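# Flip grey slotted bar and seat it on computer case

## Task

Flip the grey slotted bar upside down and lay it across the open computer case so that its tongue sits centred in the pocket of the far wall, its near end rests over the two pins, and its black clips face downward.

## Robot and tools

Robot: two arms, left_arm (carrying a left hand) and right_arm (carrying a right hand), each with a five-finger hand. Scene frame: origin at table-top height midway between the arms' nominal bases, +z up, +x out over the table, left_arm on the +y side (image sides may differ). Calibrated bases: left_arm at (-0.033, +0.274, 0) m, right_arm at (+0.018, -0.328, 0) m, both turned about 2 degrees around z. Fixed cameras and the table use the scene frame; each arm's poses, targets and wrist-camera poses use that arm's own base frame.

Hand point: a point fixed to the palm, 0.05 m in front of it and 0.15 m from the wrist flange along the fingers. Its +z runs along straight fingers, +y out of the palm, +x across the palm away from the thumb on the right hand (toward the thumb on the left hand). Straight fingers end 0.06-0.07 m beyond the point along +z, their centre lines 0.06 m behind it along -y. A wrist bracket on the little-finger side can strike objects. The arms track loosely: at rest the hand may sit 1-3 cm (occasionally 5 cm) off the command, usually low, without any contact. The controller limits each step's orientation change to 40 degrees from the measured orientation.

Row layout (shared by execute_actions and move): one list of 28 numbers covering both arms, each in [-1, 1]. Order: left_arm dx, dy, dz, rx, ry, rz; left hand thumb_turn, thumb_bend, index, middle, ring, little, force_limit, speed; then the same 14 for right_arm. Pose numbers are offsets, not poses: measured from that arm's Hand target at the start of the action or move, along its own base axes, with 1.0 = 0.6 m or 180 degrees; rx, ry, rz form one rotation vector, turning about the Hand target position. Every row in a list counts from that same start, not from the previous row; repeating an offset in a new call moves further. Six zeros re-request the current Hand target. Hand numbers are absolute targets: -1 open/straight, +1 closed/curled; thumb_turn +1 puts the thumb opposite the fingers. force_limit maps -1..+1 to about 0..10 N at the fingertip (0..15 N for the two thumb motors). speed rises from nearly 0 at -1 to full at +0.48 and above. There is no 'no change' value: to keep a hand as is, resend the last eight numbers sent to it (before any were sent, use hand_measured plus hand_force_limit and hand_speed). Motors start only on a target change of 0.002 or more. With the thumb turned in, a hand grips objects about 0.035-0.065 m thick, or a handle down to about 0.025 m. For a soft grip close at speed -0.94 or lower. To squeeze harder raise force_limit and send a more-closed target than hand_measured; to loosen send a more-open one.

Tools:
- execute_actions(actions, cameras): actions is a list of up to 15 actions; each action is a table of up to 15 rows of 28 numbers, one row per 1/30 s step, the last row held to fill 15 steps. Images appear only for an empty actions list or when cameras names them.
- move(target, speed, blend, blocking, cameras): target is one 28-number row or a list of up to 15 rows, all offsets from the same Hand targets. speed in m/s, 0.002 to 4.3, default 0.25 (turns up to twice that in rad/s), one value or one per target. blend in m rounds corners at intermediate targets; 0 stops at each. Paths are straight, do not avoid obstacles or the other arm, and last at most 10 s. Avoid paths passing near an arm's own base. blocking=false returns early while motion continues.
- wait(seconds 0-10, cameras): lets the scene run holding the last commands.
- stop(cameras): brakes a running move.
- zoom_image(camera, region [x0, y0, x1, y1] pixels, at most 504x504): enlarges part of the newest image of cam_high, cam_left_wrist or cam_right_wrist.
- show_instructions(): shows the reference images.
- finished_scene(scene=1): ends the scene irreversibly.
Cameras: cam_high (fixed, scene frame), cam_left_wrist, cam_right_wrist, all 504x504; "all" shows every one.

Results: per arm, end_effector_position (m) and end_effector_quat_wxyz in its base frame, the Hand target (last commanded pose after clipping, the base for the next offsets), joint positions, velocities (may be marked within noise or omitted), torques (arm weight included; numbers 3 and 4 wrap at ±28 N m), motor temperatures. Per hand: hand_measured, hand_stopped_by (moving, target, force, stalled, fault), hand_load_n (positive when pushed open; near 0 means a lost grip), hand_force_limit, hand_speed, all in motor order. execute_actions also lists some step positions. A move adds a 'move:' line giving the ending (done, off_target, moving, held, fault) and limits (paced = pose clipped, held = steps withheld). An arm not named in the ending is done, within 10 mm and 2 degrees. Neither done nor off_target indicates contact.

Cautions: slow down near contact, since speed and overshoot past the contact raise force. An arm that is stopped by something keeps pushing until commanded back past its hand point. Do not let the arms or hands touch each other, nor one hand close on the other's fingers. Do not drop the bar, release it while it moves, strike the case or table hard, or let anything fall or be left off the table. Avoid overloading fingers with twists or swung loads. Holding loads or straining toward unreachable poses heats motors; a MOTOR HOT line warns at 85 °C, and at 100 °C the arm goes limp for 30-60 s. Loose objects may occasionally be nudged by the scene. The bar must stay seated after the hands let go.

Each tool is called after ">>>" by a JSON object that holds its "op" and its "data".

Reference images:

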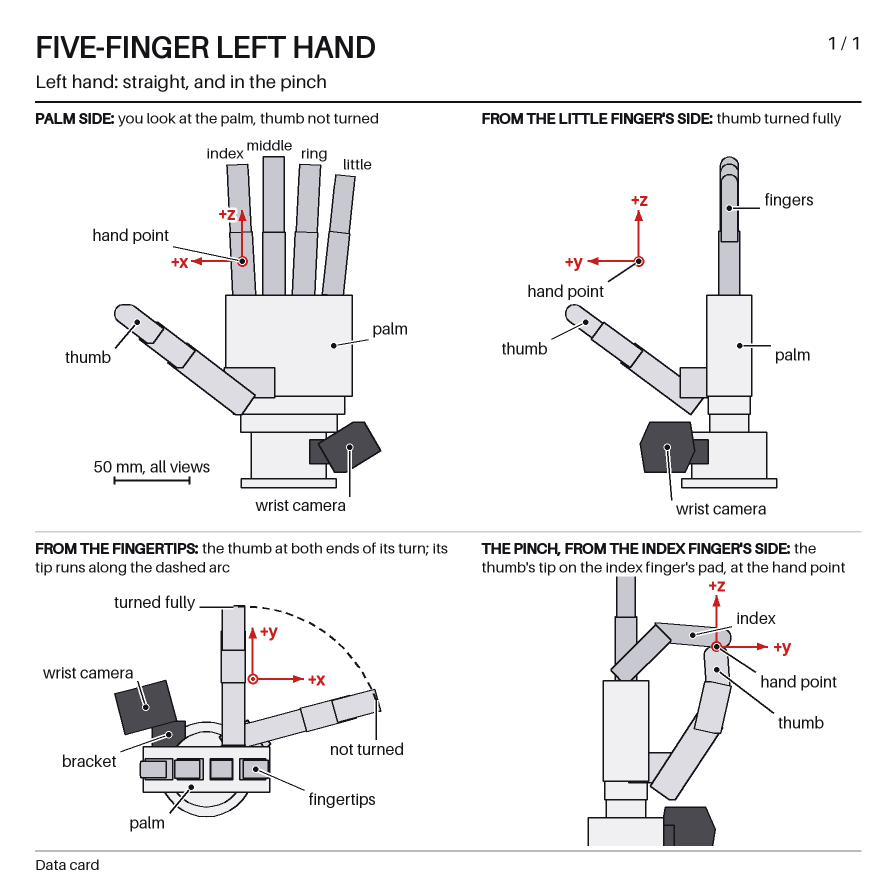

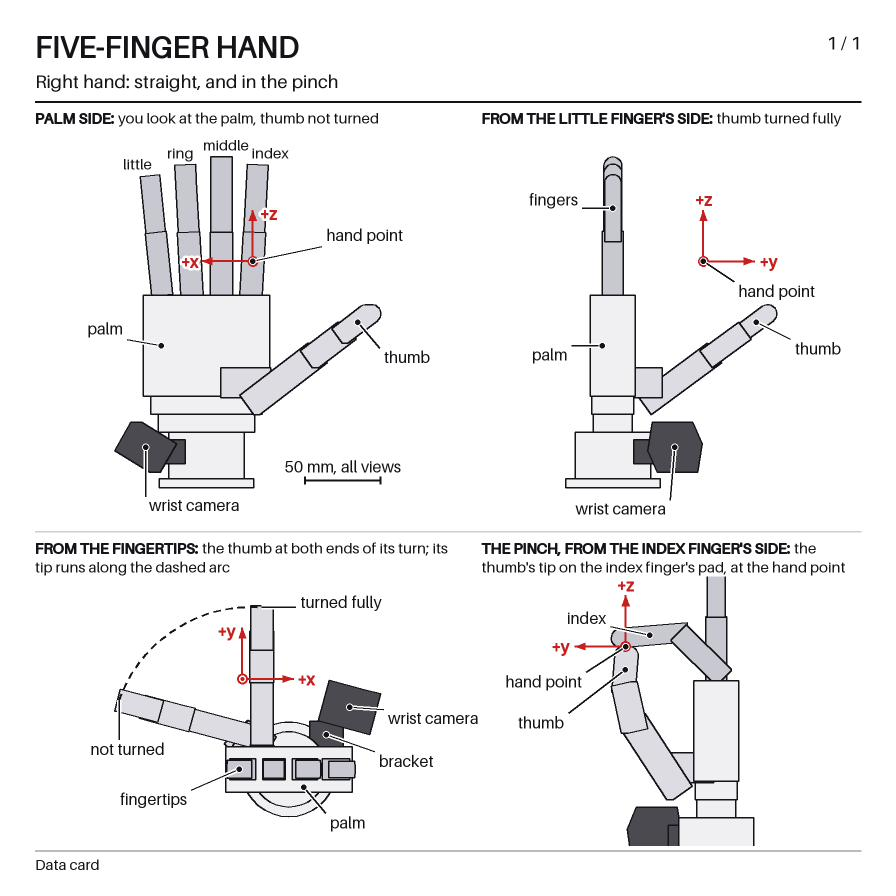

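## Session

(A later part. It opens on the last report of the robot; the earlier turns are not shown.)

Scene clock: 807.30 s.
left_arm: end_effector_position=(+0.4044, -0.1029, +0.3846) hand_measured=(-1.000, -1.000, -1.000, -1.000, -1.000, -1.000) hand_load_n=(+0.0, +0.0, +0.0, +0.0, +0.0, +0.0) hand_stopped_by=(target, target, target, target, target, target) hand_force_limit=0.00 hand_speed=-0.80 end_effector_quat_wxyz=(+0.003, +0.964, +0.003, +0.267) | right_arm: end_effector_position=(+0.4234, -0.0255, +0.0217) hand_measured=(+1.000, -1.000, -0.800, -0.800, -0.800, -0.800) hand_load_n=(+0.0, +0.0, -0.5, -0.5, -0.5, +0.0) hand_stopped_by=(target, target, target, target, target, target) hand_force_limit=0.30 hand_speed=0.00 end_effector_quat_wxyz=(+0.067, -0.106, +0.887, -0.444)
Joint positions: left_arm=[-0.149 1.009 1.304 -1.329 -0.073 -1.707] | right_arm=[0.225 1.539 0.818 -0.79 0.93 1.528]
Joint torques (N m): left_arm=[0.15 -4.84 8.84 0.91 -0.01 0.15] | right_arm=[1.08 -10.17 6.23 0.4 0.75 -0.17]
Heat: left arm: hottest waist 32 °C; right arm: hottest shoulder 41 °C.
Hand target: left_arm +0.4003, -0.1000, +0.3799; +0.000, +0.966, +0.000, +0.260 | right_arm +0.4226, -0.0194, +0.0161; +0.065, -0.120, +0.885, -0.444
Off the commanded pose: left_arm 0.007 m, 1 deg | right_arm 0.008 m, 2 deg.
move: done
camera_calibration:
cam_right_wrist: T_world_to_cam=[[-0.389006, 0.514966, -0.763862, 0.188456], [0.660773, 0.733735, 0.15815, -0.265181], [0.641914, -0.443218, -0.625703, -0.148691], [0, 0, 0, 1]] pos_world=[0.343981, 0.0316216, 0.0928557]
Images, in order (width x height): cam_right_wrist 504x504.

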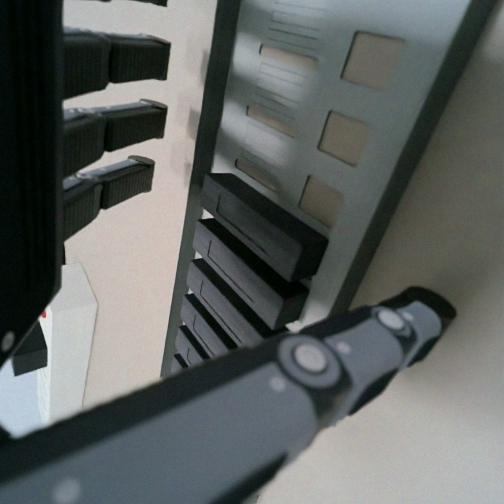

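>>> {"op": "move", "data": {"target": [0, 0, 0, 0, 0, 0, -1, -1, -1, -1, -1, -1, 0, -0.8, 0, 0, 0, 0, 0, 0, 1, -1, -0.3, -0.3, -0.35, -0.35, -0.5, -0.92]}}

>>> {"op": "move", "data": {"target": [0, 0, 0, 0, 0, 0, -1, -1, -1, -1, -1, -1, 0, -0.8, 0, 0, 0, 0, 0, 0, 1, -1, -0.25, -0.25, -0.35, -0.35, 0.3, -0.92], "cameras": ["cam_right_wrist", "cam_high"]}}

>>> {"op": "zoom_image", "data": {"camera": "cam_right_wrist", "region": [154, 0, 504, 340]}}

Scene clock: 813.83 s.
left_arm: end_effector_position=(+0.4044, -0.1029, +0.3846) hand_measured=(-1.000, -1.000, -1.000, -1.000, -1.000, -1.000) hand_load_n=(+0.0, +0.0, +0.0, +0.0, +0.0, +0.0) hand_stopped_by=(target, target, target, target, target, target) hand_force_limit=0.00 hand_speed=-0.80 end_effector_quat_wxyz=(+0.003, +0.964, +0.003, +0.267) | right_arm: end_effector_position=(+0.4238, -0.0272, +0.0230) hand_measured=(+1.000, -1.000, -0.360, -0.382, -0.464, -0.350) hand_load_n=(-0.5, +0.5, +4.0, +1.0, +0.0, +0.0) hand_stopped_by=(target, target, force, force, force, target) hand_force_limit=-0.50 hand_speed=-0.92 end_effector_quat_wxyz=(+0.068, -0.107, +0.885, -0.449)
Joint positions: left_arm=[-0.149 1.009 1.304 -1.329 -0.073 -1.707] | right_arm=[0.225 1.539 0.818 -0.789 0.94 1.525]
Joint torques (N m): left_arm=[0.15 -4.72 8.9 0.96 0.01 0.14] | right_arm=[0.85 -10.29 6.22 0.72 0.31 -0.16]
Heat: left arm: hottest waist 32 °C; right arm: hottest shoulder 40 °C.
Hand target: left_arm +0.4003, -0.1000, +0.3799; +0.000, +0.966, +0.000, +0.260 | right_arm +0.4226, -0.0194, +0.0162; +0.065, -0.120, +0.885, -0.444
Off the commanded pose: left_arm 0.007 m, 1 deg | right_arm 0.010 m, 2 deg.
move: done

Scene clock: 814.33 s.
left_arm: end_effector_position=(+0.4044, -0.1029, +0.3846) hand_measured=(-1.000, -1.000, -1.000, -1.000, -1.000, -1.000) hand_load_n=(+0.0, +0.0, +0.5, -0.5, +0.0, +0.0) hand_stopped_by=(target, target, target, target, target, target) hand_force_limit=0.00 hand_speed=-0.80 end_effector_quat_wxyz=(+0.003, +0.964, +0.003, +0.267) | right_arm: end_effector_position=(+0.4238, -0.0272, +0.0230) hand_measured=(+1.000, -1.000, -0.354, -0.370, -0.464, -0.350) hand_load_n=(+0.0, +1.5, +5.0, +6.5, +0.0, +0.0) hand_stopped_by=(target, target, force, force, force, target) hand_force_limit=0.30 hand_speed=-0.92 end_effector_quat_wxyz=(+0.068, -0.107, +0.885, -0.449)
Joint positions: left_arm=[-0.149 1.009 1.304 -1.329 -0.073 -1.707] | right_arm=[0.225 1.539 0.818 -0.789 0.94 1.525]
Joint torques (N m): left_arm=[0.09 -4.6 8.81 0.94 0 0.16] | right_arm=[0.85 -10.58 6.23 0.57 0.33 -0.13]
Heat: left arm: hottest waist 32 °C; right arm: hottest shoulder 40 °C.
Hand target: left_arm +0.4003, -0.1000, +0.3799; +0.000, +0.966, +0.000, +0.260 | right_arm +0.4226, -0.0194, +0.0162; +0.065, -0.120, +0.885, -0.444
Off the commanded pose: left_arm 0.007 m, 1 deg | right_arm 0.010 m, 2 deg.
move: done
camera_calibration:
cam_right_wrist: T_world_to_cam=[[-0.388392, 0.506363, -0.769901, 0.190126], [0.659872, 0.73601, 0.151187, -0.263854], [0.643211, -0.449316, -0.619996, -0.149752], [0, 0, 0, 1]] pos_world=[0.344276, 0.0306402, 0.093424]
Images, in order (width x height): cam_high 504x504, cam_right_wrist 504x504.

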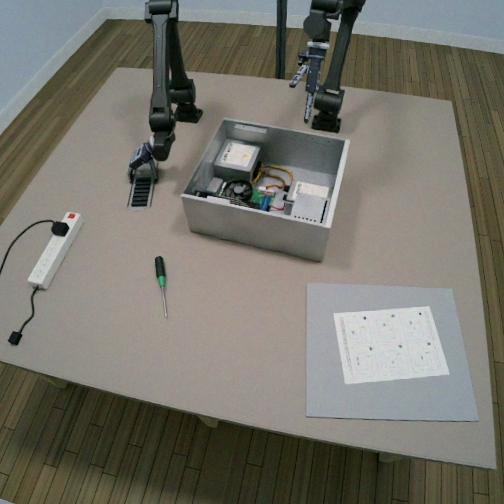

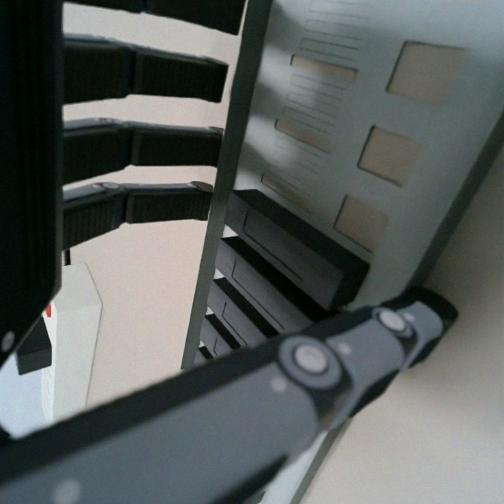

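Scaled by 1.440.

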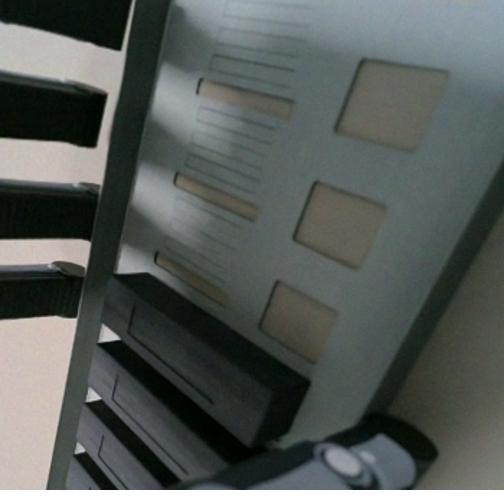

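>>> {"op": "move", "data": {"target": [0, 0, 0, 0, 0, 0, -1, -1, -1, -1, -1, -1, 0, -0.8, 0, 0, 0.07, 0, 0, 0, 1, -1, -0.25, -0.25, -0.35, -0.35, 0.3, -0.92], "speed": 0.04, "cameras": ["cam_right_wrist", "cam_high"]}}

>>> {"op": "zoom_image", "data": {"camera": "cam_high", "region": [90, 120, 190, 220]}}

Scene clock: 818.00 s.
left_arm: end_effector_position=(+0.4044, -0.1029, +0.3846) hand_measured=(-1.000, -1.000, -1.000, -1.000, -1.000, -1.000) hand_load_n=(+0.0, +0.0, +0.0, +0.0, +0.0, +0.0) hand_stopped_by=(target, target, target, target, target, target) hand_force_limit=0.00 hand_speed=-0.80 end_effector_quat_wxyz=(+0.003, +0.964, +0.003, +0.267) | right_arm: end_effector_position=(+0.4022, -0.0299, +0.0348) hand_measured=(+1.000, -1.000, -0.354, -0.370, -0.464, -0.350) hand_load_n=(+0.5, +1.5, +5.5, +4.5, +0.0, +0.0) hand_stopped_by=(target, target, force, force, force, target) hand_force_limit=0.30 hand_speed=-0.92 end_effector_quat_wxyz=(+0.038, -0.121, +0.886, -0.445)
Joint positions: left_arm=[-0.149 1.009 1.304 -1.329 -0.073 -1.707] | right_arm=[0.225 1.493 0.818 -0.9 0.927 1.525]
Joint torques (N m): left_arm=[0.03 -4.78 8.8 1.01 0 0.15] | right_arm=[0.32 -12.57 10.21 0.01 0.84 -0.21]
Heat: left arm: hottest waist 32 °C; right arm: hottest shoulder 40 °C.
Hand target: left_arm +0.4003, -0.1000, +0.3799; +0.000, +0.966, +0.000, +0.260 | right_arm +0.4226, -0.0194, +0.0583; +0.065, -0.120, +0.885, -0.444
Off the commanded pose: left_arm 0.007 m, 1 deg | right_arm 0.033 m, 3 deg.
move: off_target (right_arm)
camera_calibration:
cam_right_wrist: T_world_to_cam=[[-0.438379, 0.505246, -0.743337, 0.211376], [0.668156, 0.736365, 0.106466, -0.251216], [0.601159, -0.449993, -0.66039, -0.11144], [0, 0, 0, 1]] pos_world=[0.327507, 0.0280422, 0.110276]
Images, in order (width x height): cam_high 504x504, cam_right_wrist 504x504.

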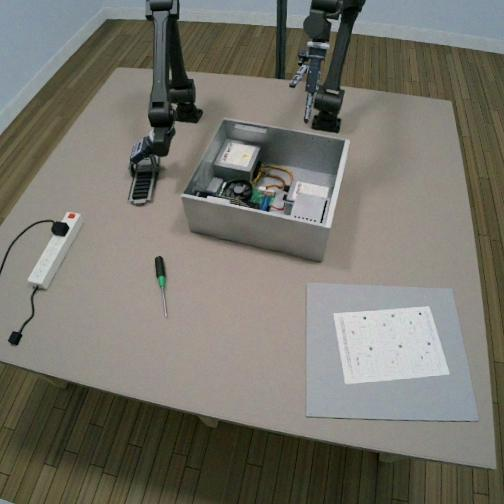

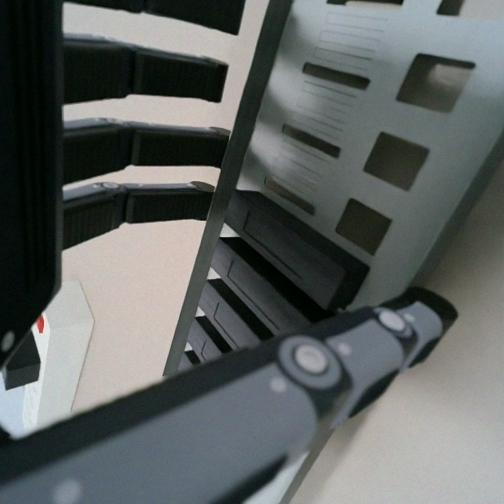

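Scaled by 5.040.

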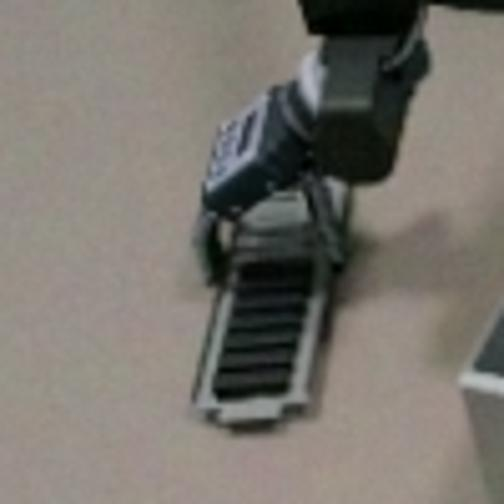

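>>> {"op": "move", "data": {"target": [0, 0, 0, 0, 0, 0, -1, -1, -1, -1, -1, -1, 0, -0.8, 0, 0, 0, 0, 0, 0, 1, -1, -0.2, -0.2, -0.35, -0.35, 0.5, -0.94]}}

>>> {"op": "move", "data": {"target": [0, 0, 0, 0, 0, 0, -1, -1, -1, -1, -1, -1, 0, -0.8, 0, 0, 0.07, 0, 0, 0, 1, -1, -0.2, -0.2, -0.35, -0.35, 0.5, -0.94], "speed": 0.04, "cameras": ["cam_right_wrist", "cam_high"]}}

>>> {"op": "zoom_image", "data": {"camera": "cam_high", "region": [90, 120, 190, 220]}}

Scene clock: 822.07 s.
left_arm: end_effector_position=(+0.4044, -0.1029, +0.3846) hand_measured=(-1.000, -1.000, -1.000, -1.000, -1.000, -1.000) hand_load_n=(+0.0, +0.0, +0.0, +0.0, +0.0, +0.0) hand_stopped_by=(target, target, target, target, target, target) hand_force_limit=0.00 hand_speed=-0.80 end_effector_quat_wxyz=(+0.003, +0.964, +0.003, +0.267) | right_arm: end_effector_position=(+0.4022, -0.0299, +0.0348) hand_measured=(+1.000, -1.000, -0.346, -0.360, -0.464, -0.350) hand_load_n=(+1.5, +2.5, +8.5, +8.0, +0.0, +0.0) hand_stopped_by=(target, target, force, force, force, target) hand_force_limit=0.50 hand_speed=-0.94 end_effector_quat_wxyz=(+0.038, -0.121, +0.886, -0.445)
Joint positions: left_arm=[-0.149 1.009 1.304 -1.329 -0.073 -1.707] | right_arm=[0.225 1.493 0.818 -0.9 0.927 1.525]
Joint torques (N m): left_arm=[0.26 -4.72 8.84 1.03 -0.01 0.14] | right_arm=[0.79 -13.16 10.3 -0.28 0.88 -0.15]
Heat: left arm: hottest waist 32 °C; right arm: hottest shoulder 40 °C.
Hand target: left_arm +0.4003, -0.1000, +0.3799; +0.000, +0.966, +0.000, +0.260 | right_arm +0.4226, -0.0195, +0.0583; +0.065, -0.120, +0.885, -0.444
Off the commanded pose: left_arm 0.007 m, 1 deg | right_arm 0.033 m, 3 deg.
move: off_target (right_arm)

Scene clock: 823.47 s.
left_arm: end_effector_position=(+0.4044, -0.1029, +0.3846) hand_measured=(-1.000, -1.000, -1.000, -1.000, -1.000, -1.000) hand_load_n=(+0.0, +0.0, +0.0, +0.0, +0.0, +0.0) hand_stopped_by=(target, target, target, target, target, target) hand_force_limit=0.00 hand_speed=-0.80 end_effector_quat_wxyz=(+0.003, +0.964, +0.003, +0.267) | right_arm: end_effector_position=(+0.4021, -0.0298, +0.0733) hand_measured=(+1.000, -1.000, -0.346, -0.360, -0.464, -0.350) hand_load_n=(+1.5, +2.0, +8.5, +8.0, +0.0, +0.0) hand_stopped_by=(target, target, force, force, force, target) hand_force_limit=0.50 hand_speed=-0.94 end_effector_quat_wxyz=(+0.036, -0.123, +0.886, -0.445)
Joint positions: left_arm=[-0.149 1.009 1.304 -1.329 -0.073 -1.707] | right_arm=[0.225 1.428 0.872 -1.024 0.926 1.525]
Joint torques (N m): left_arm=[-0.03 -4.89 8.85 0.95 0 0.14] | right_arm=[0.73 -12.16 11.17 0.01 0.91 -0.19]
Heat: left arm: hottest waist 32 °C; right arm: hottest shoulder 40 °C.
Hand target: left_arm +0.4003, -0.1000, +0.3799; +0.000, +0.966, +0.000, +0.260 | right_arm +0.4226, -0.0194, +0.1002; +0.065, -0.120, +0.885, -0.444
Off the commanded pose: left_arm 0.007 m, 1 deg | right_arm 0.035 m, 3 deg.
move: off_target (right_arm)
camera_calibration:
cam_right_wrist: T_world_to_cam=[[-0.442682, 0.504787, -0.741096, 0.241307], [0.668696, 0.736478, 0.102207, -0.255182], [0.597394, -0.450322, -0.663574, -0.0841279], [0, 0, 0, 1]] pos_world=[0.327719, 0.0282432, 0.149088]
Images, in order (width x height): cam_high 504x504, cam_right_wrist 504x504.

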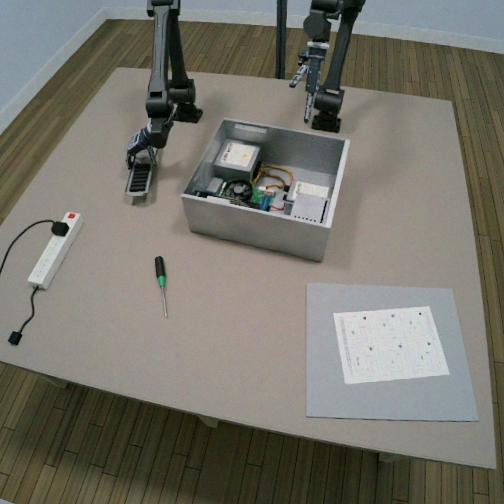

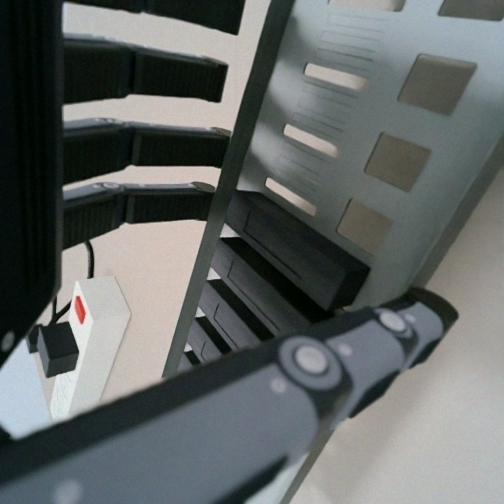

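Scaled by 5.040.

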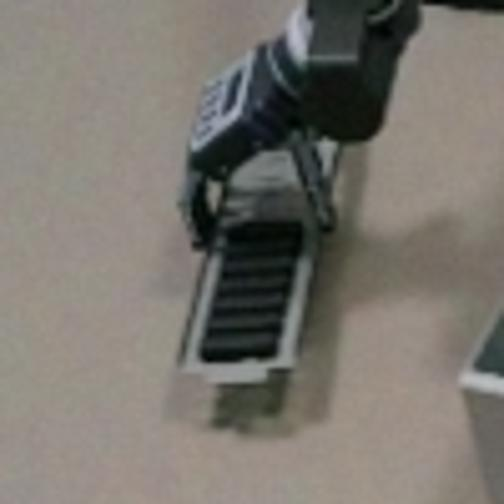

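>>> {"op": "move", "data": {"target": [0, 0, 0, 0, 0, 0, -1, -1, -1, -1, -1, -1, 0, -0.8, 0.0, 0, -0.138, 0, 0, 0, 1, -1, -0.2, -0.2, -0.35, -0.35, 0.5, -0.94], "speed": 0.05}}

>>> {"op": "move", "data": {"target": [0, 0, 0, 0, 0, 0, -1, -1, -1, -1, -1, -1, 0, -0.8, 0.0, 0, 0, 0, 0, 0, 1, -1, -0.8, -0.8, -0.8, -0.8, 0.5, -0.5], "cameras": ["cam_right_wrist", "cam_high"]}}

>>> {"op": "zoom_image", "data": {"camera": "cam_right_wrist", "region": [154, 0, 504, 340]}}

Scene clock: 888.90 s.
left_arm: end_effector_position=(+0.4044, -0.1029, +0.3846) hand_measured=(-1.000, -1.000, -1.000, -1.000, -1.000, -1.000) hand_load_n=(+0.0, +0.0, +0.0, +0.0, +0.0, +0.0) hand_stopped_by=(target, target, target, target, target, target) hand_force_limit=0.00 hand_speed=-0.80 end_effector_quat_wxyz=(+0.003, +0.964, +0.003, +0.267) | right_arm: end_effector_position=(+0.4226, -0.0256, +0.0260) hand_measured=(+1.000, -1.000, -0.346, -0.360, -0.464, -0.350) hand_load_n=(+2.5, +1.5, +1.5, +10.5, -0.5, +0.0) hand_stopped_by=(target, target, force, force, force, target) hand_force_limit=0.50 hand_speed=-0.94 end_effector_quat_wxyz=(+0.067, -0.109, +0.886, -0.446)
Joint positions: left_arm=[-0.149 1.009 1.304 -1.329 -0.073 -1.707] | right_arm=[0.227 1.529 0.82 -0.801 0.933 1.523]
Joint torques (N m): left_arm=[0.09 -4.84 8.83 0.92 -0.02 0.14] | right_arm=[0.56 -9.58 6.19 0.95 0.57 -0.15]
Heat: left arm: hottest waist 32 °C; right arm: hottest elbow 42 °C.
Hand target: left_arm +0.4003, -0.1000, +0.3799; +0.000, +0.966, +0.000, +0.260 | right_arm +0.4225, -0.0194, +0.0174; +0.065, -0.120, +0.885, -0.444
Off the commanded pose: left_arm 0.007 m, 1 deg | right_arm 0.011 m, 1 deg.
move: off_target (right_arm)

Scene clock: 889.50 s.
left_arm: end_effector_position=(+0.4044, -0.1029, +0.3846) hand_measured=(-1.000, -1.000, -1.000, -1.000, -1.000, -1.000) hand_load_n=(-0.5, +0.0, +0.0, +0.0, +0.0, +0.0) hand_stopped_by=(target, target, target, target, target, target) hand_force_limit=0.00 hand_speed=-0.80 end_effector_quat_wxyz=(+0.003, +0.964, +0.003, +0.267) | right_arm: end_effector_position=(+0.4241, -0.0251, +0.0259) hand_measured=(+1.000, -1.000, -0.800, -0.800, -0.800, -0.800) hand_load_n=(+0.0, +0.5, -0.5, +0.0, +0.0, +0.0) hand_stopped_by=(target, target, target, target, target, target) hand_force_limit=0.50 hand_speed=-0.50 end_effector_quat_wxyz=(+0.070, -0.107, +0.886, -0.445)
Joint positions: left_arm=[-0.149 1.009 1.304 -1.329 -0.073 -1.707] | right_arm=[0.227 1.53 0.82 -0.794 0.932 1.523]
Joint torques (N m): left_arm=[-0.15 -4.84 8.83 0.95 -0.04 0.15] | right_arm=[0.38 -9.23 6.27 0.75 0.66 -0.16]
Heat: left arm: hottest waist 32 °C; right arm: hottest elbow 42 °C.
Hand target: left_arm +0.4003, -0.1000, +0.3799; +0.000, +0.966, +0.000, +0.260 | right_arm +0.4225, -0.0195, +0.0173; +0.065, -0.120, +0.885, -0.444
Off the commanded pose: left_arm 0.007 m, 1 deg | right_arm 0.010 m, 2 deg.
move: done
camera_calibration:
cam_right_wrist: T_world_to_cam=[[-0.3886, 0.511605, -0.766322, 0.191511], [0.656949, 0.737002, 0.158893, -0.26504], [0.646071, -0.441688, -0.622498, -0.148163], [0, 0, 0, 1]] pos_world=[0.344263, 0.0319149, 0.0966416]
Images, in order (width x height): cam_high 504x504, cam_right_wrist 504x504.

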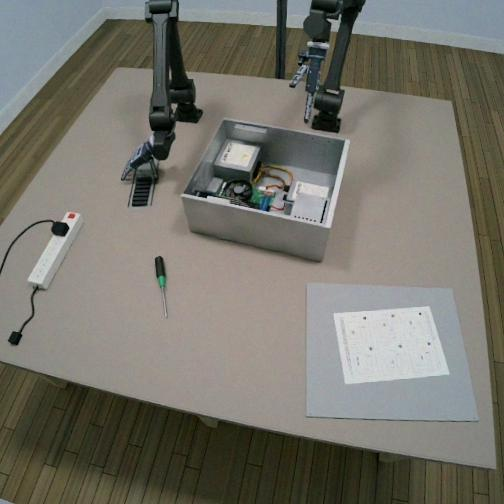

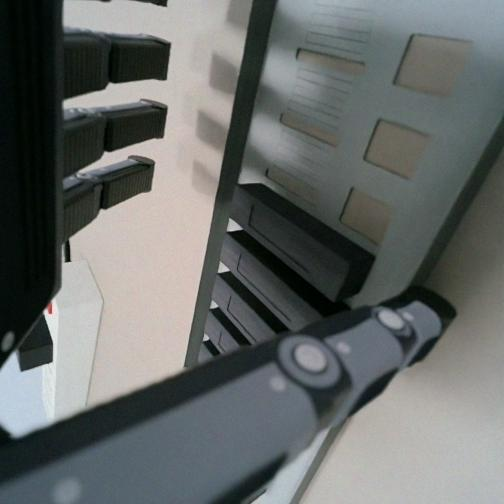

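Scaled by 1.440.

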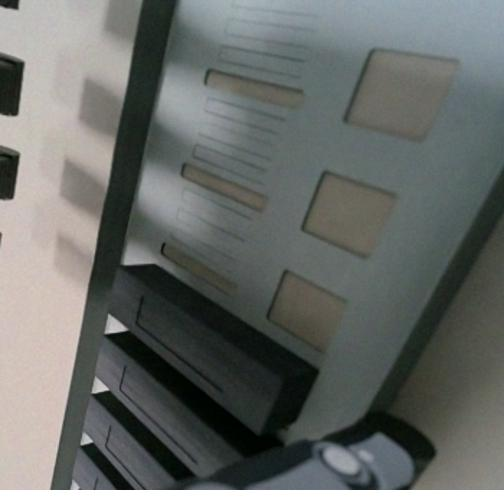

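>>> {"op": "move", "data": {"target": [0, 0, 0, 0, 0, 0, -1, -1, -1, -1, -1, -1, 0, -0.8, -0.038, -0.011, 0.004, 0, 0, 0, 1, -1, -0.8, -0.8, -0.8, -0.8, 0.5, -0.5], "speed": 0.05}}

Scene clock: 892.40 s.
left_arm: end_effector_position=(+0.4044, -0.1029, +0.3846) hand_measured=(-1.000, -1.000, -1.000, -1.000, -1.000, -1.000) hand_load_n=(+0.0, +0.0, +0.0, +0.0, +0.0, +0.0) hand_stopped_by=(target, target, target, target, target, target) hand_force_limit=0.00 hand_speed=-0.80 end_effector_quat_wxyz=(+0.003, +0.964, +0.003, +0.267) | right_arm: end_effector_position=(+0.4032, -0.0301, +0.0195) hand_measured=(+1.000, -1.000, -0.800, -0.800, -0.800, -0.800) hand_load_n=(+1.0, +0.0, +0.0, +0.0, +0.0, +0.0) hand_stopped_by=(target, target, target, target, target, target) hand_force_limit=0.50 hand_speed=-0.50 end_effector_quat_wxyz=(+0.065, -0.110, +0.886, -0.446)
Joint positions: left_arm=[-0.149 1.009 1.304 -1.329 -0.073 -1.707] | right_arm=[0.227 1.498 0.762 -0.779 0.933 1.523]
Joint torques (N m): left_arm=[-0.09 -4.89 8.75 0.92 -0.04 0.14] | right_arm=[0.5 -11.34 5.61 0.46 0.61 -0.16]
Heat: left arm: hottest waist 32 °C; right arm: hottest elbow 41 °C.
Hand target: left_arm +0.4003, -0.1000, +0.3799; +0.000, +0.966, +0.000, +0.260 | right_arm +0.3997, -0.0261, +0.0197; +0.065, -0.120, +0.885, -0.444
Off the commanded pose: left_arm 0.007 m, 1 deg | right_arm 0.005 m, 1 deg.
move: done

>>> {"op": "move", "data": {"target": [0, 0, 0, 0, 0, 0, -1, -1, -1, -1, -1, -1, 0, -0.8, 0, 0, 0, 0, 0, 0, 1, -1, -0.3, -0.3, -0.35, -0.35, -0.5, -0.92]}}

>>> {"op": "move", "data": {"target": [0, 0, 0, 0, 0, 0, -1, -1, -1, -1, -1, -1, 0, -0.8, 0, 0, 0, 0, 0, 0, 1, -1, -0.2, -0.2, -0.34, -0.34, 0.4, -0.94], "cameras": ["cam_right_wrist", "cam_high"]}}

>>> {"op": "zoom_image", "data": {"camera": "cam_right_wrist", "region": [154, 0, 504, 340]}}

Scene clock: 898.73 s.
left_arm: end_effector_position=(+0.4044, -0.1029, +0.3846) hand_measured=(-1.000, -1.000, -1.000, -1.000, -1.000, -1.000) hand_load_n=(-0.5, +0.0, +0.0, +0.0, +0.0, +0.0) hand_stopped_by=(target, target, target, target, target, target) hand_force_limit=0.00 hand_speed=-0.80 end_effector_quat_wxyz=(+0.003, +0.964, +0.003, +0.267) | right_arm: end_effector_position=(+0.4032, -0.0310, +0.0201) hand_measured=(+1.000, -1.000, -0.368, -0.450, -0.398, -0.360) hand_load_n=(+2.0, +1.0, +4.0, +0.5, +1.0, +4.0) hand_stopped_by=(target, target, force, force, force, force) hand_force_limit=-0.50 hand_speed=-0.92 end_effector_quat_wxyz=(+0.065, -0.110, +0.885, -0.448)
Joint positions: left_arm=[-0.149 1.009 1.304 -1.329 -0.073 -1.707] | right_arm=[0.227 1.498 0.762 -0.779 0.939 1.522]
Joint torques (N m): left_arm=[-0.03 -4.48 8.79 0.91 -0.03 0.14] | right_arm=[0.56 -11.69 5.48 0.32 0.42 -0.19]
Heat: left arm: hottest waist 32 °C; right arm: hottest elbow 41 °C.
Hand target: left_arm +0.4003, -0.1000, +0.3799; +0.000, +0.966, +0.000, +0.260 | right_arm +0.3997, -0.0261, +0.0197; +0.065, -0.120, +0.885, -0.444
Off the commanded pose: left_arm 0.007 m, 1 deg | right_arm 0.006 m, 1 deg.
move: done

Scene clock: 899.50 s.
left_arm: end_effector_position=(+0.4044, -0.1029, +0.3846) hand_measured=(-1.000, -1.000, -1.000, -1.000, -1.000, -1.000) hand_load_n=(+0.0, -0.5, +0.0, +0.0, +0.0, +0.0) hand_stopped_by=(target, target, target, target, target, target) hand_force_limit=0.00 hand_speed=-0.80 end_effector_quat_wxyz=(+0.003, +0.964, +0.003, +0.267) | right_arm: end_effector_position=(+0.4034, -0.0321, +0.0210) hand_measured=(+1.000, -1.000, -0.360, -0.362, -0.372, -0.340) hand_load_n=(+8.0, +3.5, +5.0, +9.0, +8.0, +4.0) hand_stopped_by=(target, target, force, force, force, target) hand_force_limit=0.40 hand_speed=-0.94 end_effector_quat_wxyz=(+0.065, -0.110, +0.883, -0.451)
Joint positions: left_arm=[-0.149 1.009 1.304 -1.329 -0.073 -1.707] | right_arm=[0.227 1.498 0.762 -0.779 0.946 1.521]
Joint torques (N m): left_arm=[0.03 -4.84 8.85 0.94 -0.01 0.15] | right_arm=[0.15 -10.64 5.57 0.44 0.07 -0.11]
Heat: left arm: hottest waist 32 °C; right arm: hottest elbow 40 °C.
Hand target: left_arm +0.4003, -0.1000, +0.3799; +0.000, +0.966, +0.000, +0.260 | right_arm +0.3997, -0.0261, +0.0197; +0.065, -0.120, +0.885, -0.444
Off the commanded pose: left_arm 0.007 m, 1 deg | right_arm 0.007 m, 1 deg.
move: done
camera_calibration:
cam_right_wrist: T_world_to_cam=[[-0.395755, 0.499057, -0.770921, 0.185903], [0.658283, 0.739489, 0.140778, -0.245474], [0.640345, -0.451771, -0.621178, -0.139014], [0, 0, 0, 1]] pos_world=[0.32418, 0.0259462, 0.0915213]
Images, in order (width x height): cam_high 504x504, cam_right_wrist 504x504.

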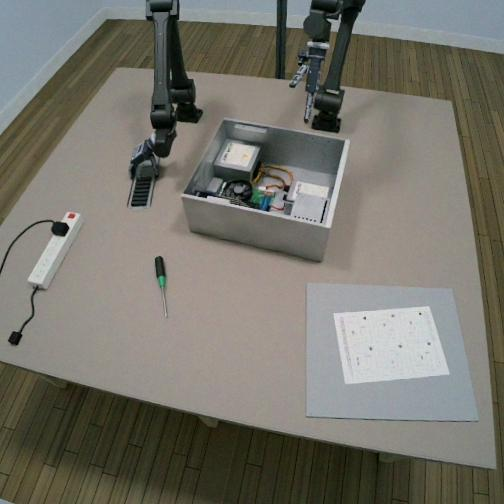

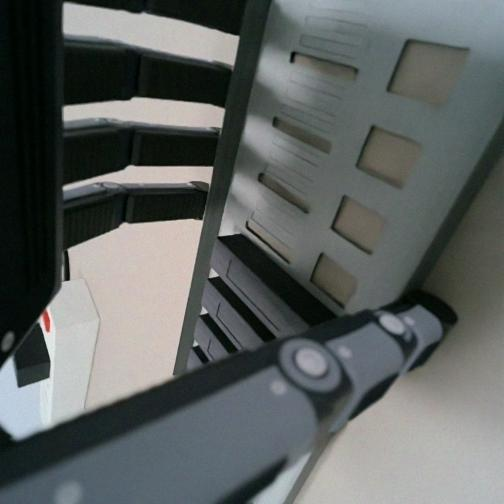

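Scaled by 1.440.

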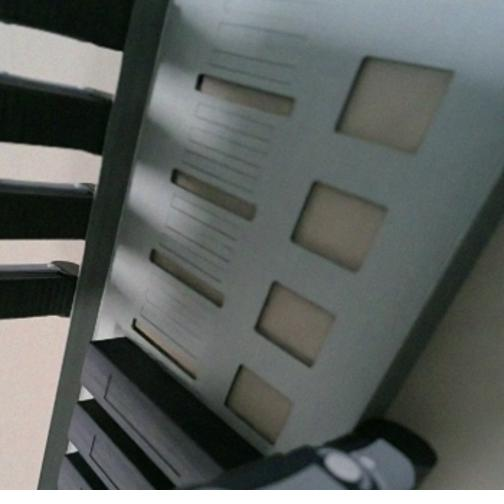

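>>> {"op": "move", "data": {"target": [0, 0, 0, 0, 0, 0, -1, -1, -1, -1, -1, -1, 0, -0.8, 0.02, 0.005, 0.2, 0, 0, 0, 1, -1, -0.2, -0.2, -0.34, -0.34, 0.4, -0.94], "speed": 0.05, "cameras": ["cam_right_wrist", "cam_high"]}}

>>> {"op": "zoom_image", "data": {"camera": "cam_high", "region": [90, 120, 190, 220]}}

Scene clock: 904.93 s.
left_arm: end_effector_position=(+0.4044, -0.1029, +0.3846) hand_measured=(-1.000, -1.000, -1.000, -1.000, -1.000, -1.000) hand_load_n=(+0.0, -0.5, +0.0, +0.0, +0.0, +0.0) hand_stopped_by=(target, target, target, target, target, target) hand_force_limit=0.00 hand_speed=-0.80 end_effector_quat_wxyz=(+0.003, +0.964, +0.003, +0.267) | right_arm: end_effector_position=(+0.3927, -0.0313, +0.1110) hand_measured=(+1.000, -1.000, -0.360, -0.362, -0.372, -0.340) hand_load_n=(+7.0, +3.5, +5.0, +7.5, +8.0, +1.5) hand_stopped_by=(target, target, force, force, force, target) hand_force_limit=0.40 hand_speed=-0.94 end_effector_quat_wxyz=(+0.035, -0.125, +0.886, -0.445)
Joint positions: left_arm=[-0.149 1.009 1.304 -1.329 -0.073 -1.707] | right_arm=[0.227 1.35 0.907 -1.138 0.926 1.521]
Joint torques (N m): left_arm=[-0.03 -4.66 8.8 0.92 -0.02 0.13] | right_arm=[0.38 -11.69 12.12 0.12 0.85 -0.17]
Heat: left arm: hottest waist 32 °C; right arm: hottest elbow 40 °C.
Hand target: left_arm +0.4003, -0.1000, +0.3799; +0.000, +0.966, +0.000, +0.260 | right_arm +0.4118, -0.0230, +0.1398; +0.065, -0.120, +0.885, -0.444
Off the commanded pose: left_arm 0.007 m, 1 deg | right_arm 0.035 m, 3 deg.
move: off_target (right_arm)
camera_calibration:
cam_right_wrist: T_world_to_cam=[[-0.447361, 0.502403, -0.739905, 0.267523], [0.666097, 0.739237, 0.0992148, -0.25019], [0.596811, -0.448463, -0.665355, -0.0537617], [0, 0, 0, 1]] pos_world=[0.318416, 0.0264357, 0.186994]
Images, in order (width x height): cam_high 504x504, cam_right_wrist 504x504.

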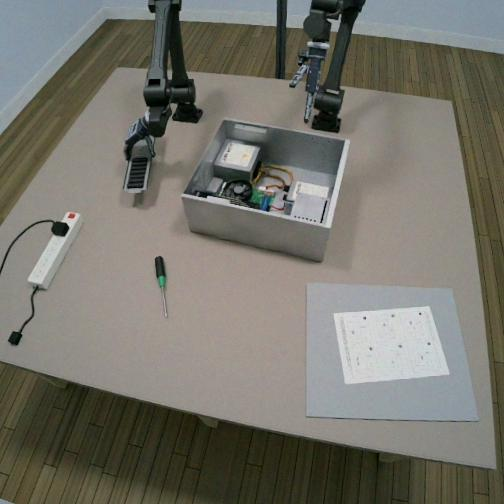

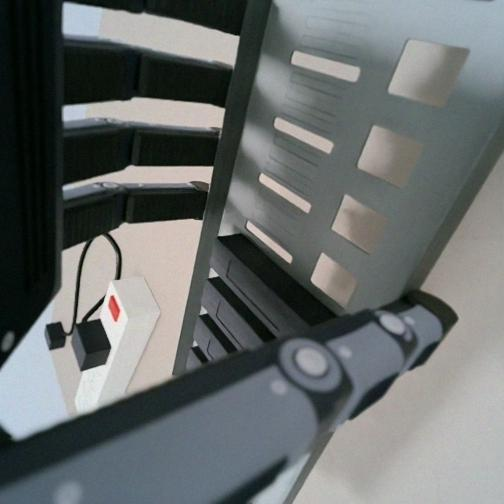

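Scaled by 5.040.

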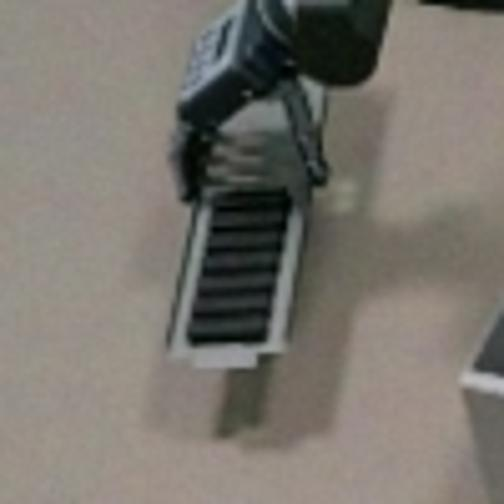

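>>> {"op": "move", "data": {"target": [[0, 0, 0, 0, 0, 0, -1, -1, -1, -1, -1, -1, 0, -0.8, -0.003, -0.02, 0.217, 0, 0, 0, 1, -1, -0.2, -0.2, -0.34, -0.34, 0.4, -0.94],[0, 0, 0, 0, 0, 0, -1, -1, -1, -1, -1, -1, 0, -0.8, -0.003, 0.205, 0.158, 0.2176, 0.0457, -0.041, 1, -1, -0.2, -0.2, -0.34, -0.34, 0.4, -0.94]], "speed": 0.15, "blend": [0.03, 0], "cameras": ["cam_right_wrist", "cam_high"]}}

>>> {"op": "zoom_image", "data": {"camera": "cam_high", "region": [90, 80, 240, 230]}}

Scene clock: 932.50 s.
left_arm: end_effector_position=(+0.4044, -0.1029, +0.3846) hand_measured=(-1.000, -1.000, -1.000, -1.000, -1.000, -1.000) hand_load_n=(+0.0, +0.0, +0.0, +0.0, +0.0, +0.0) hand_stopped_by=(target, target, target, target, target, target) hand_force_limit=0.00 hand_speed=-0.80 end_effector_quat_wxyz=(+0.003, +0.964, +0.003, +0.267) | right_arm: end_effector_position=(+0.3891, +0.0987, +0.2142) hand_measured=(+1.000, -1.000, -0.360, -0.362, -0.372, -0.340) hand_load_n=(+6.5, +3.0, +5.5, +8.0, +8.5, +1.5) hand_stopped_by=(target, target, force, force, force, target) hand_force_limit=0.40 hand_speed=-0.94 end_effector_quat_wxyz=(-0.015, -0.081, +0.989, -0.122)
Joint positions: left_arm=[-0.149 1.009 1.304 -1.329 -0.073 -1.707] | right_arm=[0.223 1.346 1.286 -1.577 0.237 1.638]
Joint torques (N m): left_arm=[0.03 -4.84 8.76 0.96 -0.01 0.14] | right_arm=[-0.85 -9.23 12.98 0.23 0.03 0.09]
Heat: left arm: hottest waist 32 °C; right arm: hottest elbow 41 °C.
Hand target: left_arm +0.4003, -0.1000, +0.3799; +0.000, +0.966, +0.000, +0.260 | right_arm +0.4100, +0.1000, +0.2346; +0.011, -0.066, +0.991, -0.116
Off the commanded pose: left_arm 0.007 m, 1 deg | right_arm 0.029 m, 4 deg.
move: off_target (right_arm)
camera_calibration:
cam_right_wrist: T_world_to_cam=[[-0.422104, 0.886114, -0.191392, 0.111748], [0.784751, 0.462856, 0.412226, -0.440067], [0.453866, 0.0238073, -0.890752, 0.132722], [0, 0, 0, 1]] pos_world=[0.332274, 0.101506, 0.321017]
Images, in order (width x height): cam_high 504x504, cam_right_wrist 504x504.

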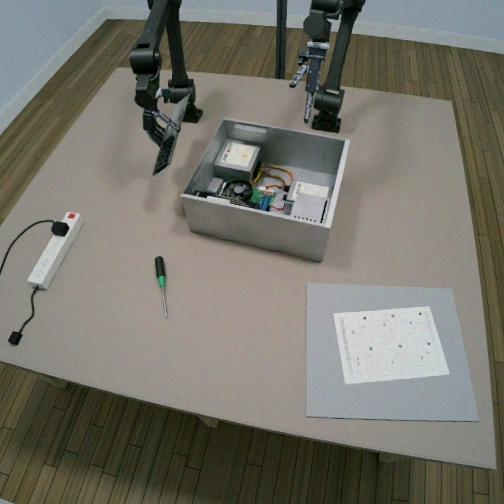

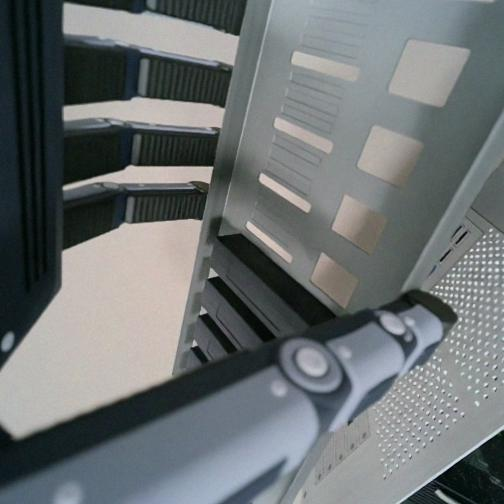

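Scaled by 3.360.

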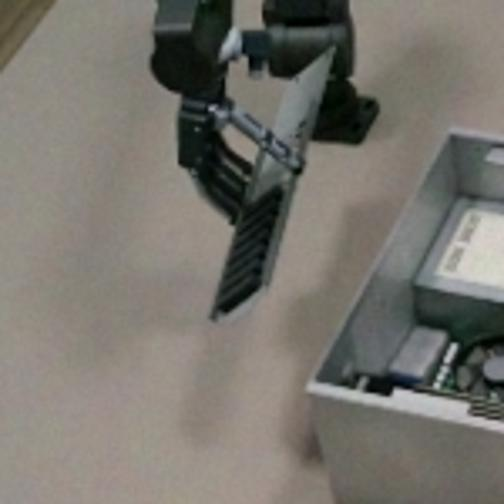

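>>> {"op": "move", "data": {"target": [[0, 0.2, 0.167, 0.450, -0.259, -0.259, -1, -1, -1, -1, -1, -1, 0, -0.8, 0, 0.236, 0.126, 0.2494, 0.0174, -0.0421, 1, -1, -0.2, -0.2, -0.34, -0.34, 0.4, -0.94],[0.1, 0.0, 0.233, 0.1428, -0.6731, -0.5308, 1, -1, -0.8, -0.8, -0.8, -0.8, 0, 0, 0, 0.322, 0.376, 0.4992, 0.035, -0.035, 1, -1, -0.2, -0.2, -0.34, -0.34, 0.4, -0.94]], "speed": 0.22, "blend": [0.03, 0], "cameras": ["all"]}}

>>> {"op": "zoom_image", "data": {"camera": "cam_high", "region": [130, 20, 340, 230]}}

Scene clock: 971.37 s.
left_arm: end_effector_position=(+0.4579, -0.0983, +0.5092) hand_measured=(+1.000, -1.000, -0.800, -0.800, -0.800, -0.800) hand_load_n=(+0.0, +0.0, +0.0, -0.5, +0.0, +0.0) hand_stopped_by=(target, target, target, target, target, target) hand_force_limit=0.00 hand_speed=0.00 end_effector_quat_wxyz=(-0.070, +0.109, -0.636, +0.761) | right_arm: end_effector_position=(+0.4064, +0.2883, +0.4379) hand_measured=(+1.000, -1.000, -0.360, -0.362, -0.372, -0.340) hand_load_n=(+7.0, +3.0, +5.5, +8.5, +9.0, +2.0) hand_stopped_by=(target, target, force, force, force, target) hand_force_limit=0.40 hand_speed=-0.94 end_effector_quat_wxyz=(-0.034, -0.013, +0.800, +0.598)
Joint positions: left_arm=[0.235 1.499 1.361 1.557 1.4 -1.494] | right_arm=[0.213 1.293 1.265 -1.098 -1.253 2.077]
Joint torques (N m): left_arm=[-1.2 -10.75 12.05 0.58 -1.11 -0.05] | right_arm=[-0.26 -10.23 12.33 1.31 -1.25 0.1]
Motor temperatures (°C): left_arm=[32 26 33 25 26 22] | right_arm=[28 38 44 26 25 23]
Heat: left arm: hottest elbow 33 °C; right arm: hottest elbow 44 °C.
Hand target: left_arm +0.4604, -0.1001, +0.5197; +0.000, +0.000, -0.619, +0.785 | right_arm +0.4099, +0.2932, +0.4602; +0.000, +0.004, +0.785, +0.620
Off the commanded pose: left_arm 0.011 m, 15 deg | right_arm 0.023 m, 5 deg.
joint sent to its limit (left arm) — joint 4 (wrist pitch), upper limit. The joint targets are off in orientation, not in position.
joint sent to its limit (right arm) — joint 6 (wrist roll), upper limit. The joint targets are off in orientation, not in position.
move: off_target (left_arm, right_arm); target 2's new numbers were sent with left_arm's hand 0.011 m and 15 deg from that target
camera_calibration:
cam_left_wrist: T_world_to_cam=[[-0.249701, 0.0678192, 0.965945, -0.36327], [-0.945222, 0.199524, -0.258353, 0.588899], [-0.21025, -0.977543, 0.0142829, 0.108924], [0, 0, 0, 1]] pos_world=[0.488832, 0.0136152, 0.501487]
cam_right_wrist: T_world_to_cam=[[-0.246616, 0.232836, 0.940728, -0.384835], [0.864182, -0.386488, 0.322207, -0.381646], [0.438601, 0.892421, -0.105899, -0.268398], [0, 0, 0, 1]] pos_world=[0.352625, 0.181626, 0.456571]

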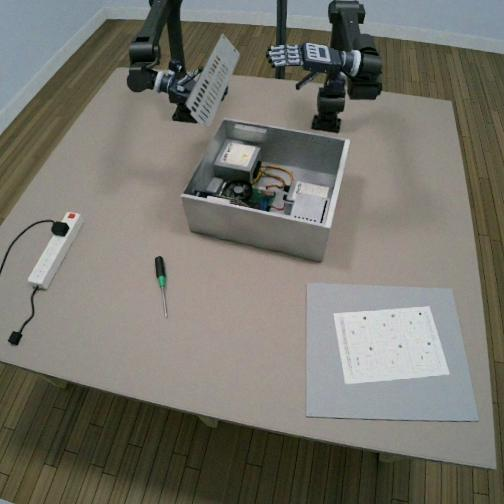

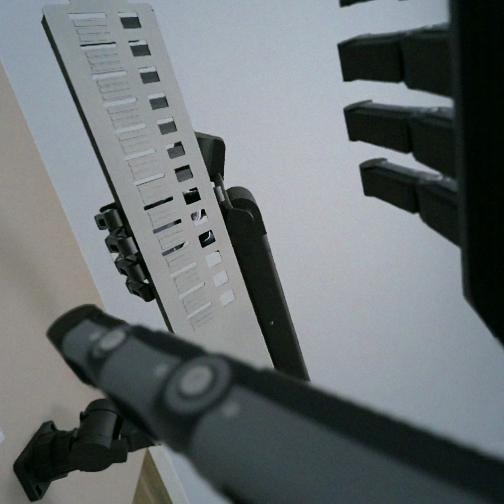

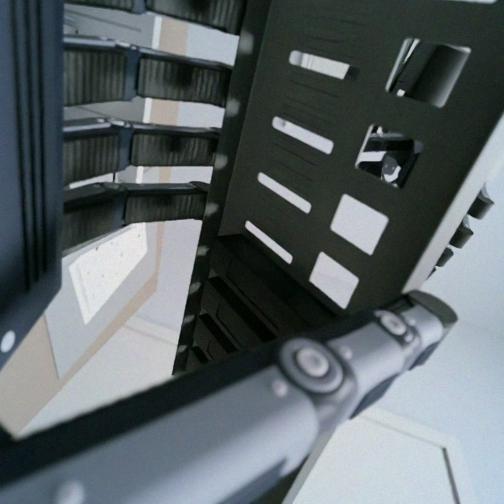

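Scaled by 2.400.

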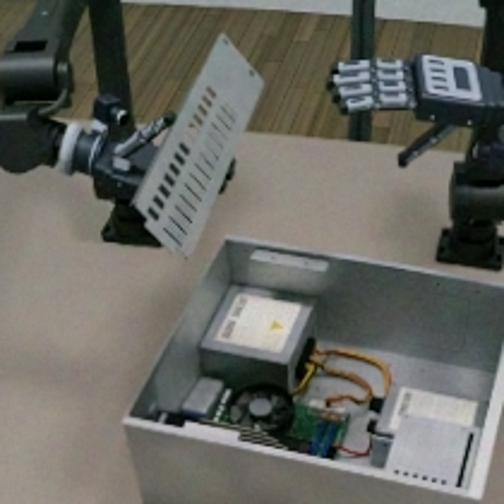

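>>> {"op": "move", "data": {"target": [0.059, -0.1875, 0.004, -0.0164, 0.012, 0.0198, 1, -1, -0.8, -0.8, -0.8, -0.8, 0, 0, 0, 0, 0, 0, 0, 0, 1, -1, -0.2, -0.2, -0.34, -0.34, 0.4, -0.94], "speed": 0.15, "cameras": ["all"]}}

>>> {"op": "zoom_image", "data": {"camera": "cam_high", "region": [130, 20, 340, 230]}}

Scene clock: 1008.10 s.
left_arm: end_effector_position=(+0.4893, -0.2127, +0.5120) hand_measured=(+1.000, -1.000, -0.800, -0.800, -0.800, -0.800) hand_load_n=(+0.0, +0.0, +0.0, +0.0, +0.0, +0.0) hand_stopped_by=(target, target, target, target, target, target) hand_force_limit=0.00 hand_speed=0.00 end_effector_quat_wxyz=(-0.001, +0.046, -0.598, +0.800) | right_arm: end_effector_position=(+0.4064, +0.2883, +0.4379) hand_measured=(+1.000, -1.000, -0.360, -0.362, -0.372, -0.340) hand_load_n=(+6.5, +3.0, +5.5, +8.5, +8.5, +2.0) hand_stopped_by=(target, target, force, force, force, target) hand_force_limit=0.40 hand_speed=-0.94 end_effector_quat_wxyz=(-0.034, -0.013, +0.800, +0.598)
Joint positions: left_arm=[-0.015 1.623 1.459 1.431 1.273 -1.328] | right_arm=[0.213 1.293 1.265 -1.098 -1.253 2.077]
Joint torques (N m): left_arm=[-0.5 -13.04 12.45 0.08 -1.02 0.13] | right_arm=[0.15 -10.29 12.33 1.25 -1.27 0.1]
Heat: left arm: hottest elbow 34 °C; right arm: hottest elbow 42 °C.
Hand target: left_arm +0.4958, -0.2126, +0.5220; -0.012, +0.034, -0.598, +0.800 | right_arm +0.4099, +0.2932, +0.4602; +0.000, +0.004, +0.785, +0.620
Off the commanded pose: left_arm 0.012 m, 2 deg | right_arm 0.023 m, 5 deg.
joint sent to its limit (right arm) — joint 6 (wrist roll), upper limit. The joint targets are off in orientation, not in position.
move: off_target (left_arm, right_arm)
camera_calibration:
cam_left_wrist: T_world_to_cam=[[-0.24348, 0.221755, 0.944215, -0.309566], [-0.889652, 0.336685, -0.308483, 0.669704], [-0.386311, -0.915133, 0.115309, 0.0513817], [0, 0, 0, 1]] pos_world=[0.54028, -0.109811, 0.492964]
cam_right_wrist: T_world_to_cam=[[-0.246616, 0.232836, 0.940728, -0.384835], [0.864182, -0.386488, 0.322207, -0.381646], [0.438601, 0.892421, -0.105899, -0.268398], [0, 0, 0, 1]] pos_world=[0.352625, 0.181626, 0.456571]

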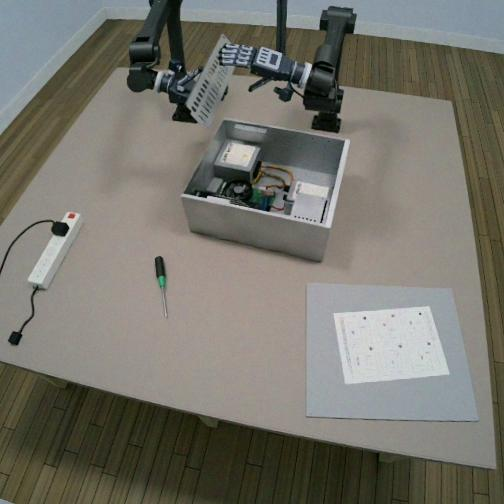

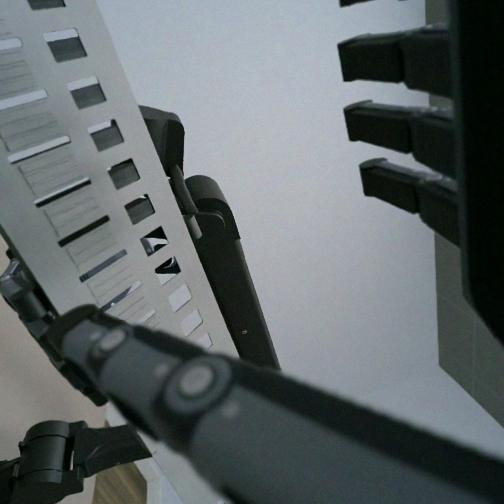

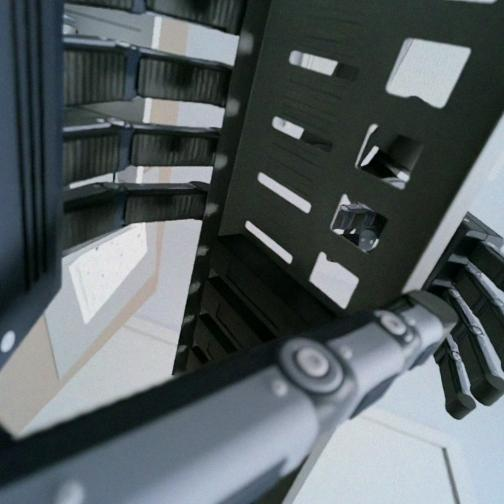

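Scaled by 2.400.

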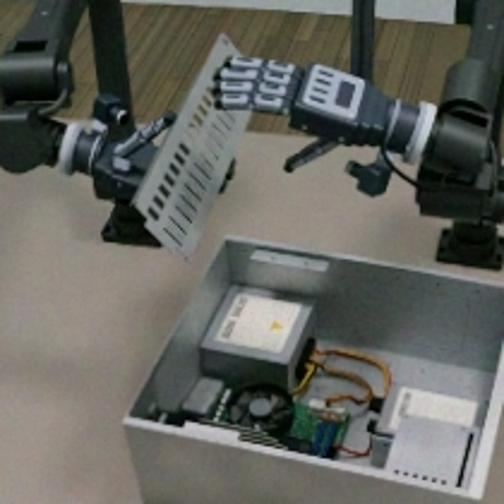

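>>> {"op": "zoom_image", "data": {"camera": "cam_left_wrist", "region": [0, 0, 300, 460]}}

Scaled by 1.096.

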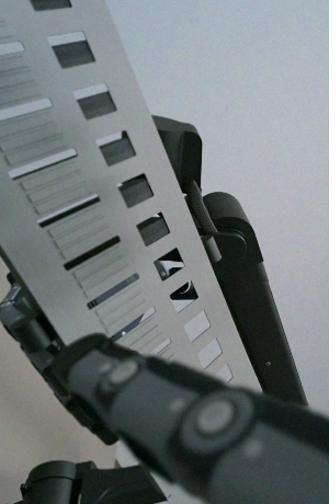

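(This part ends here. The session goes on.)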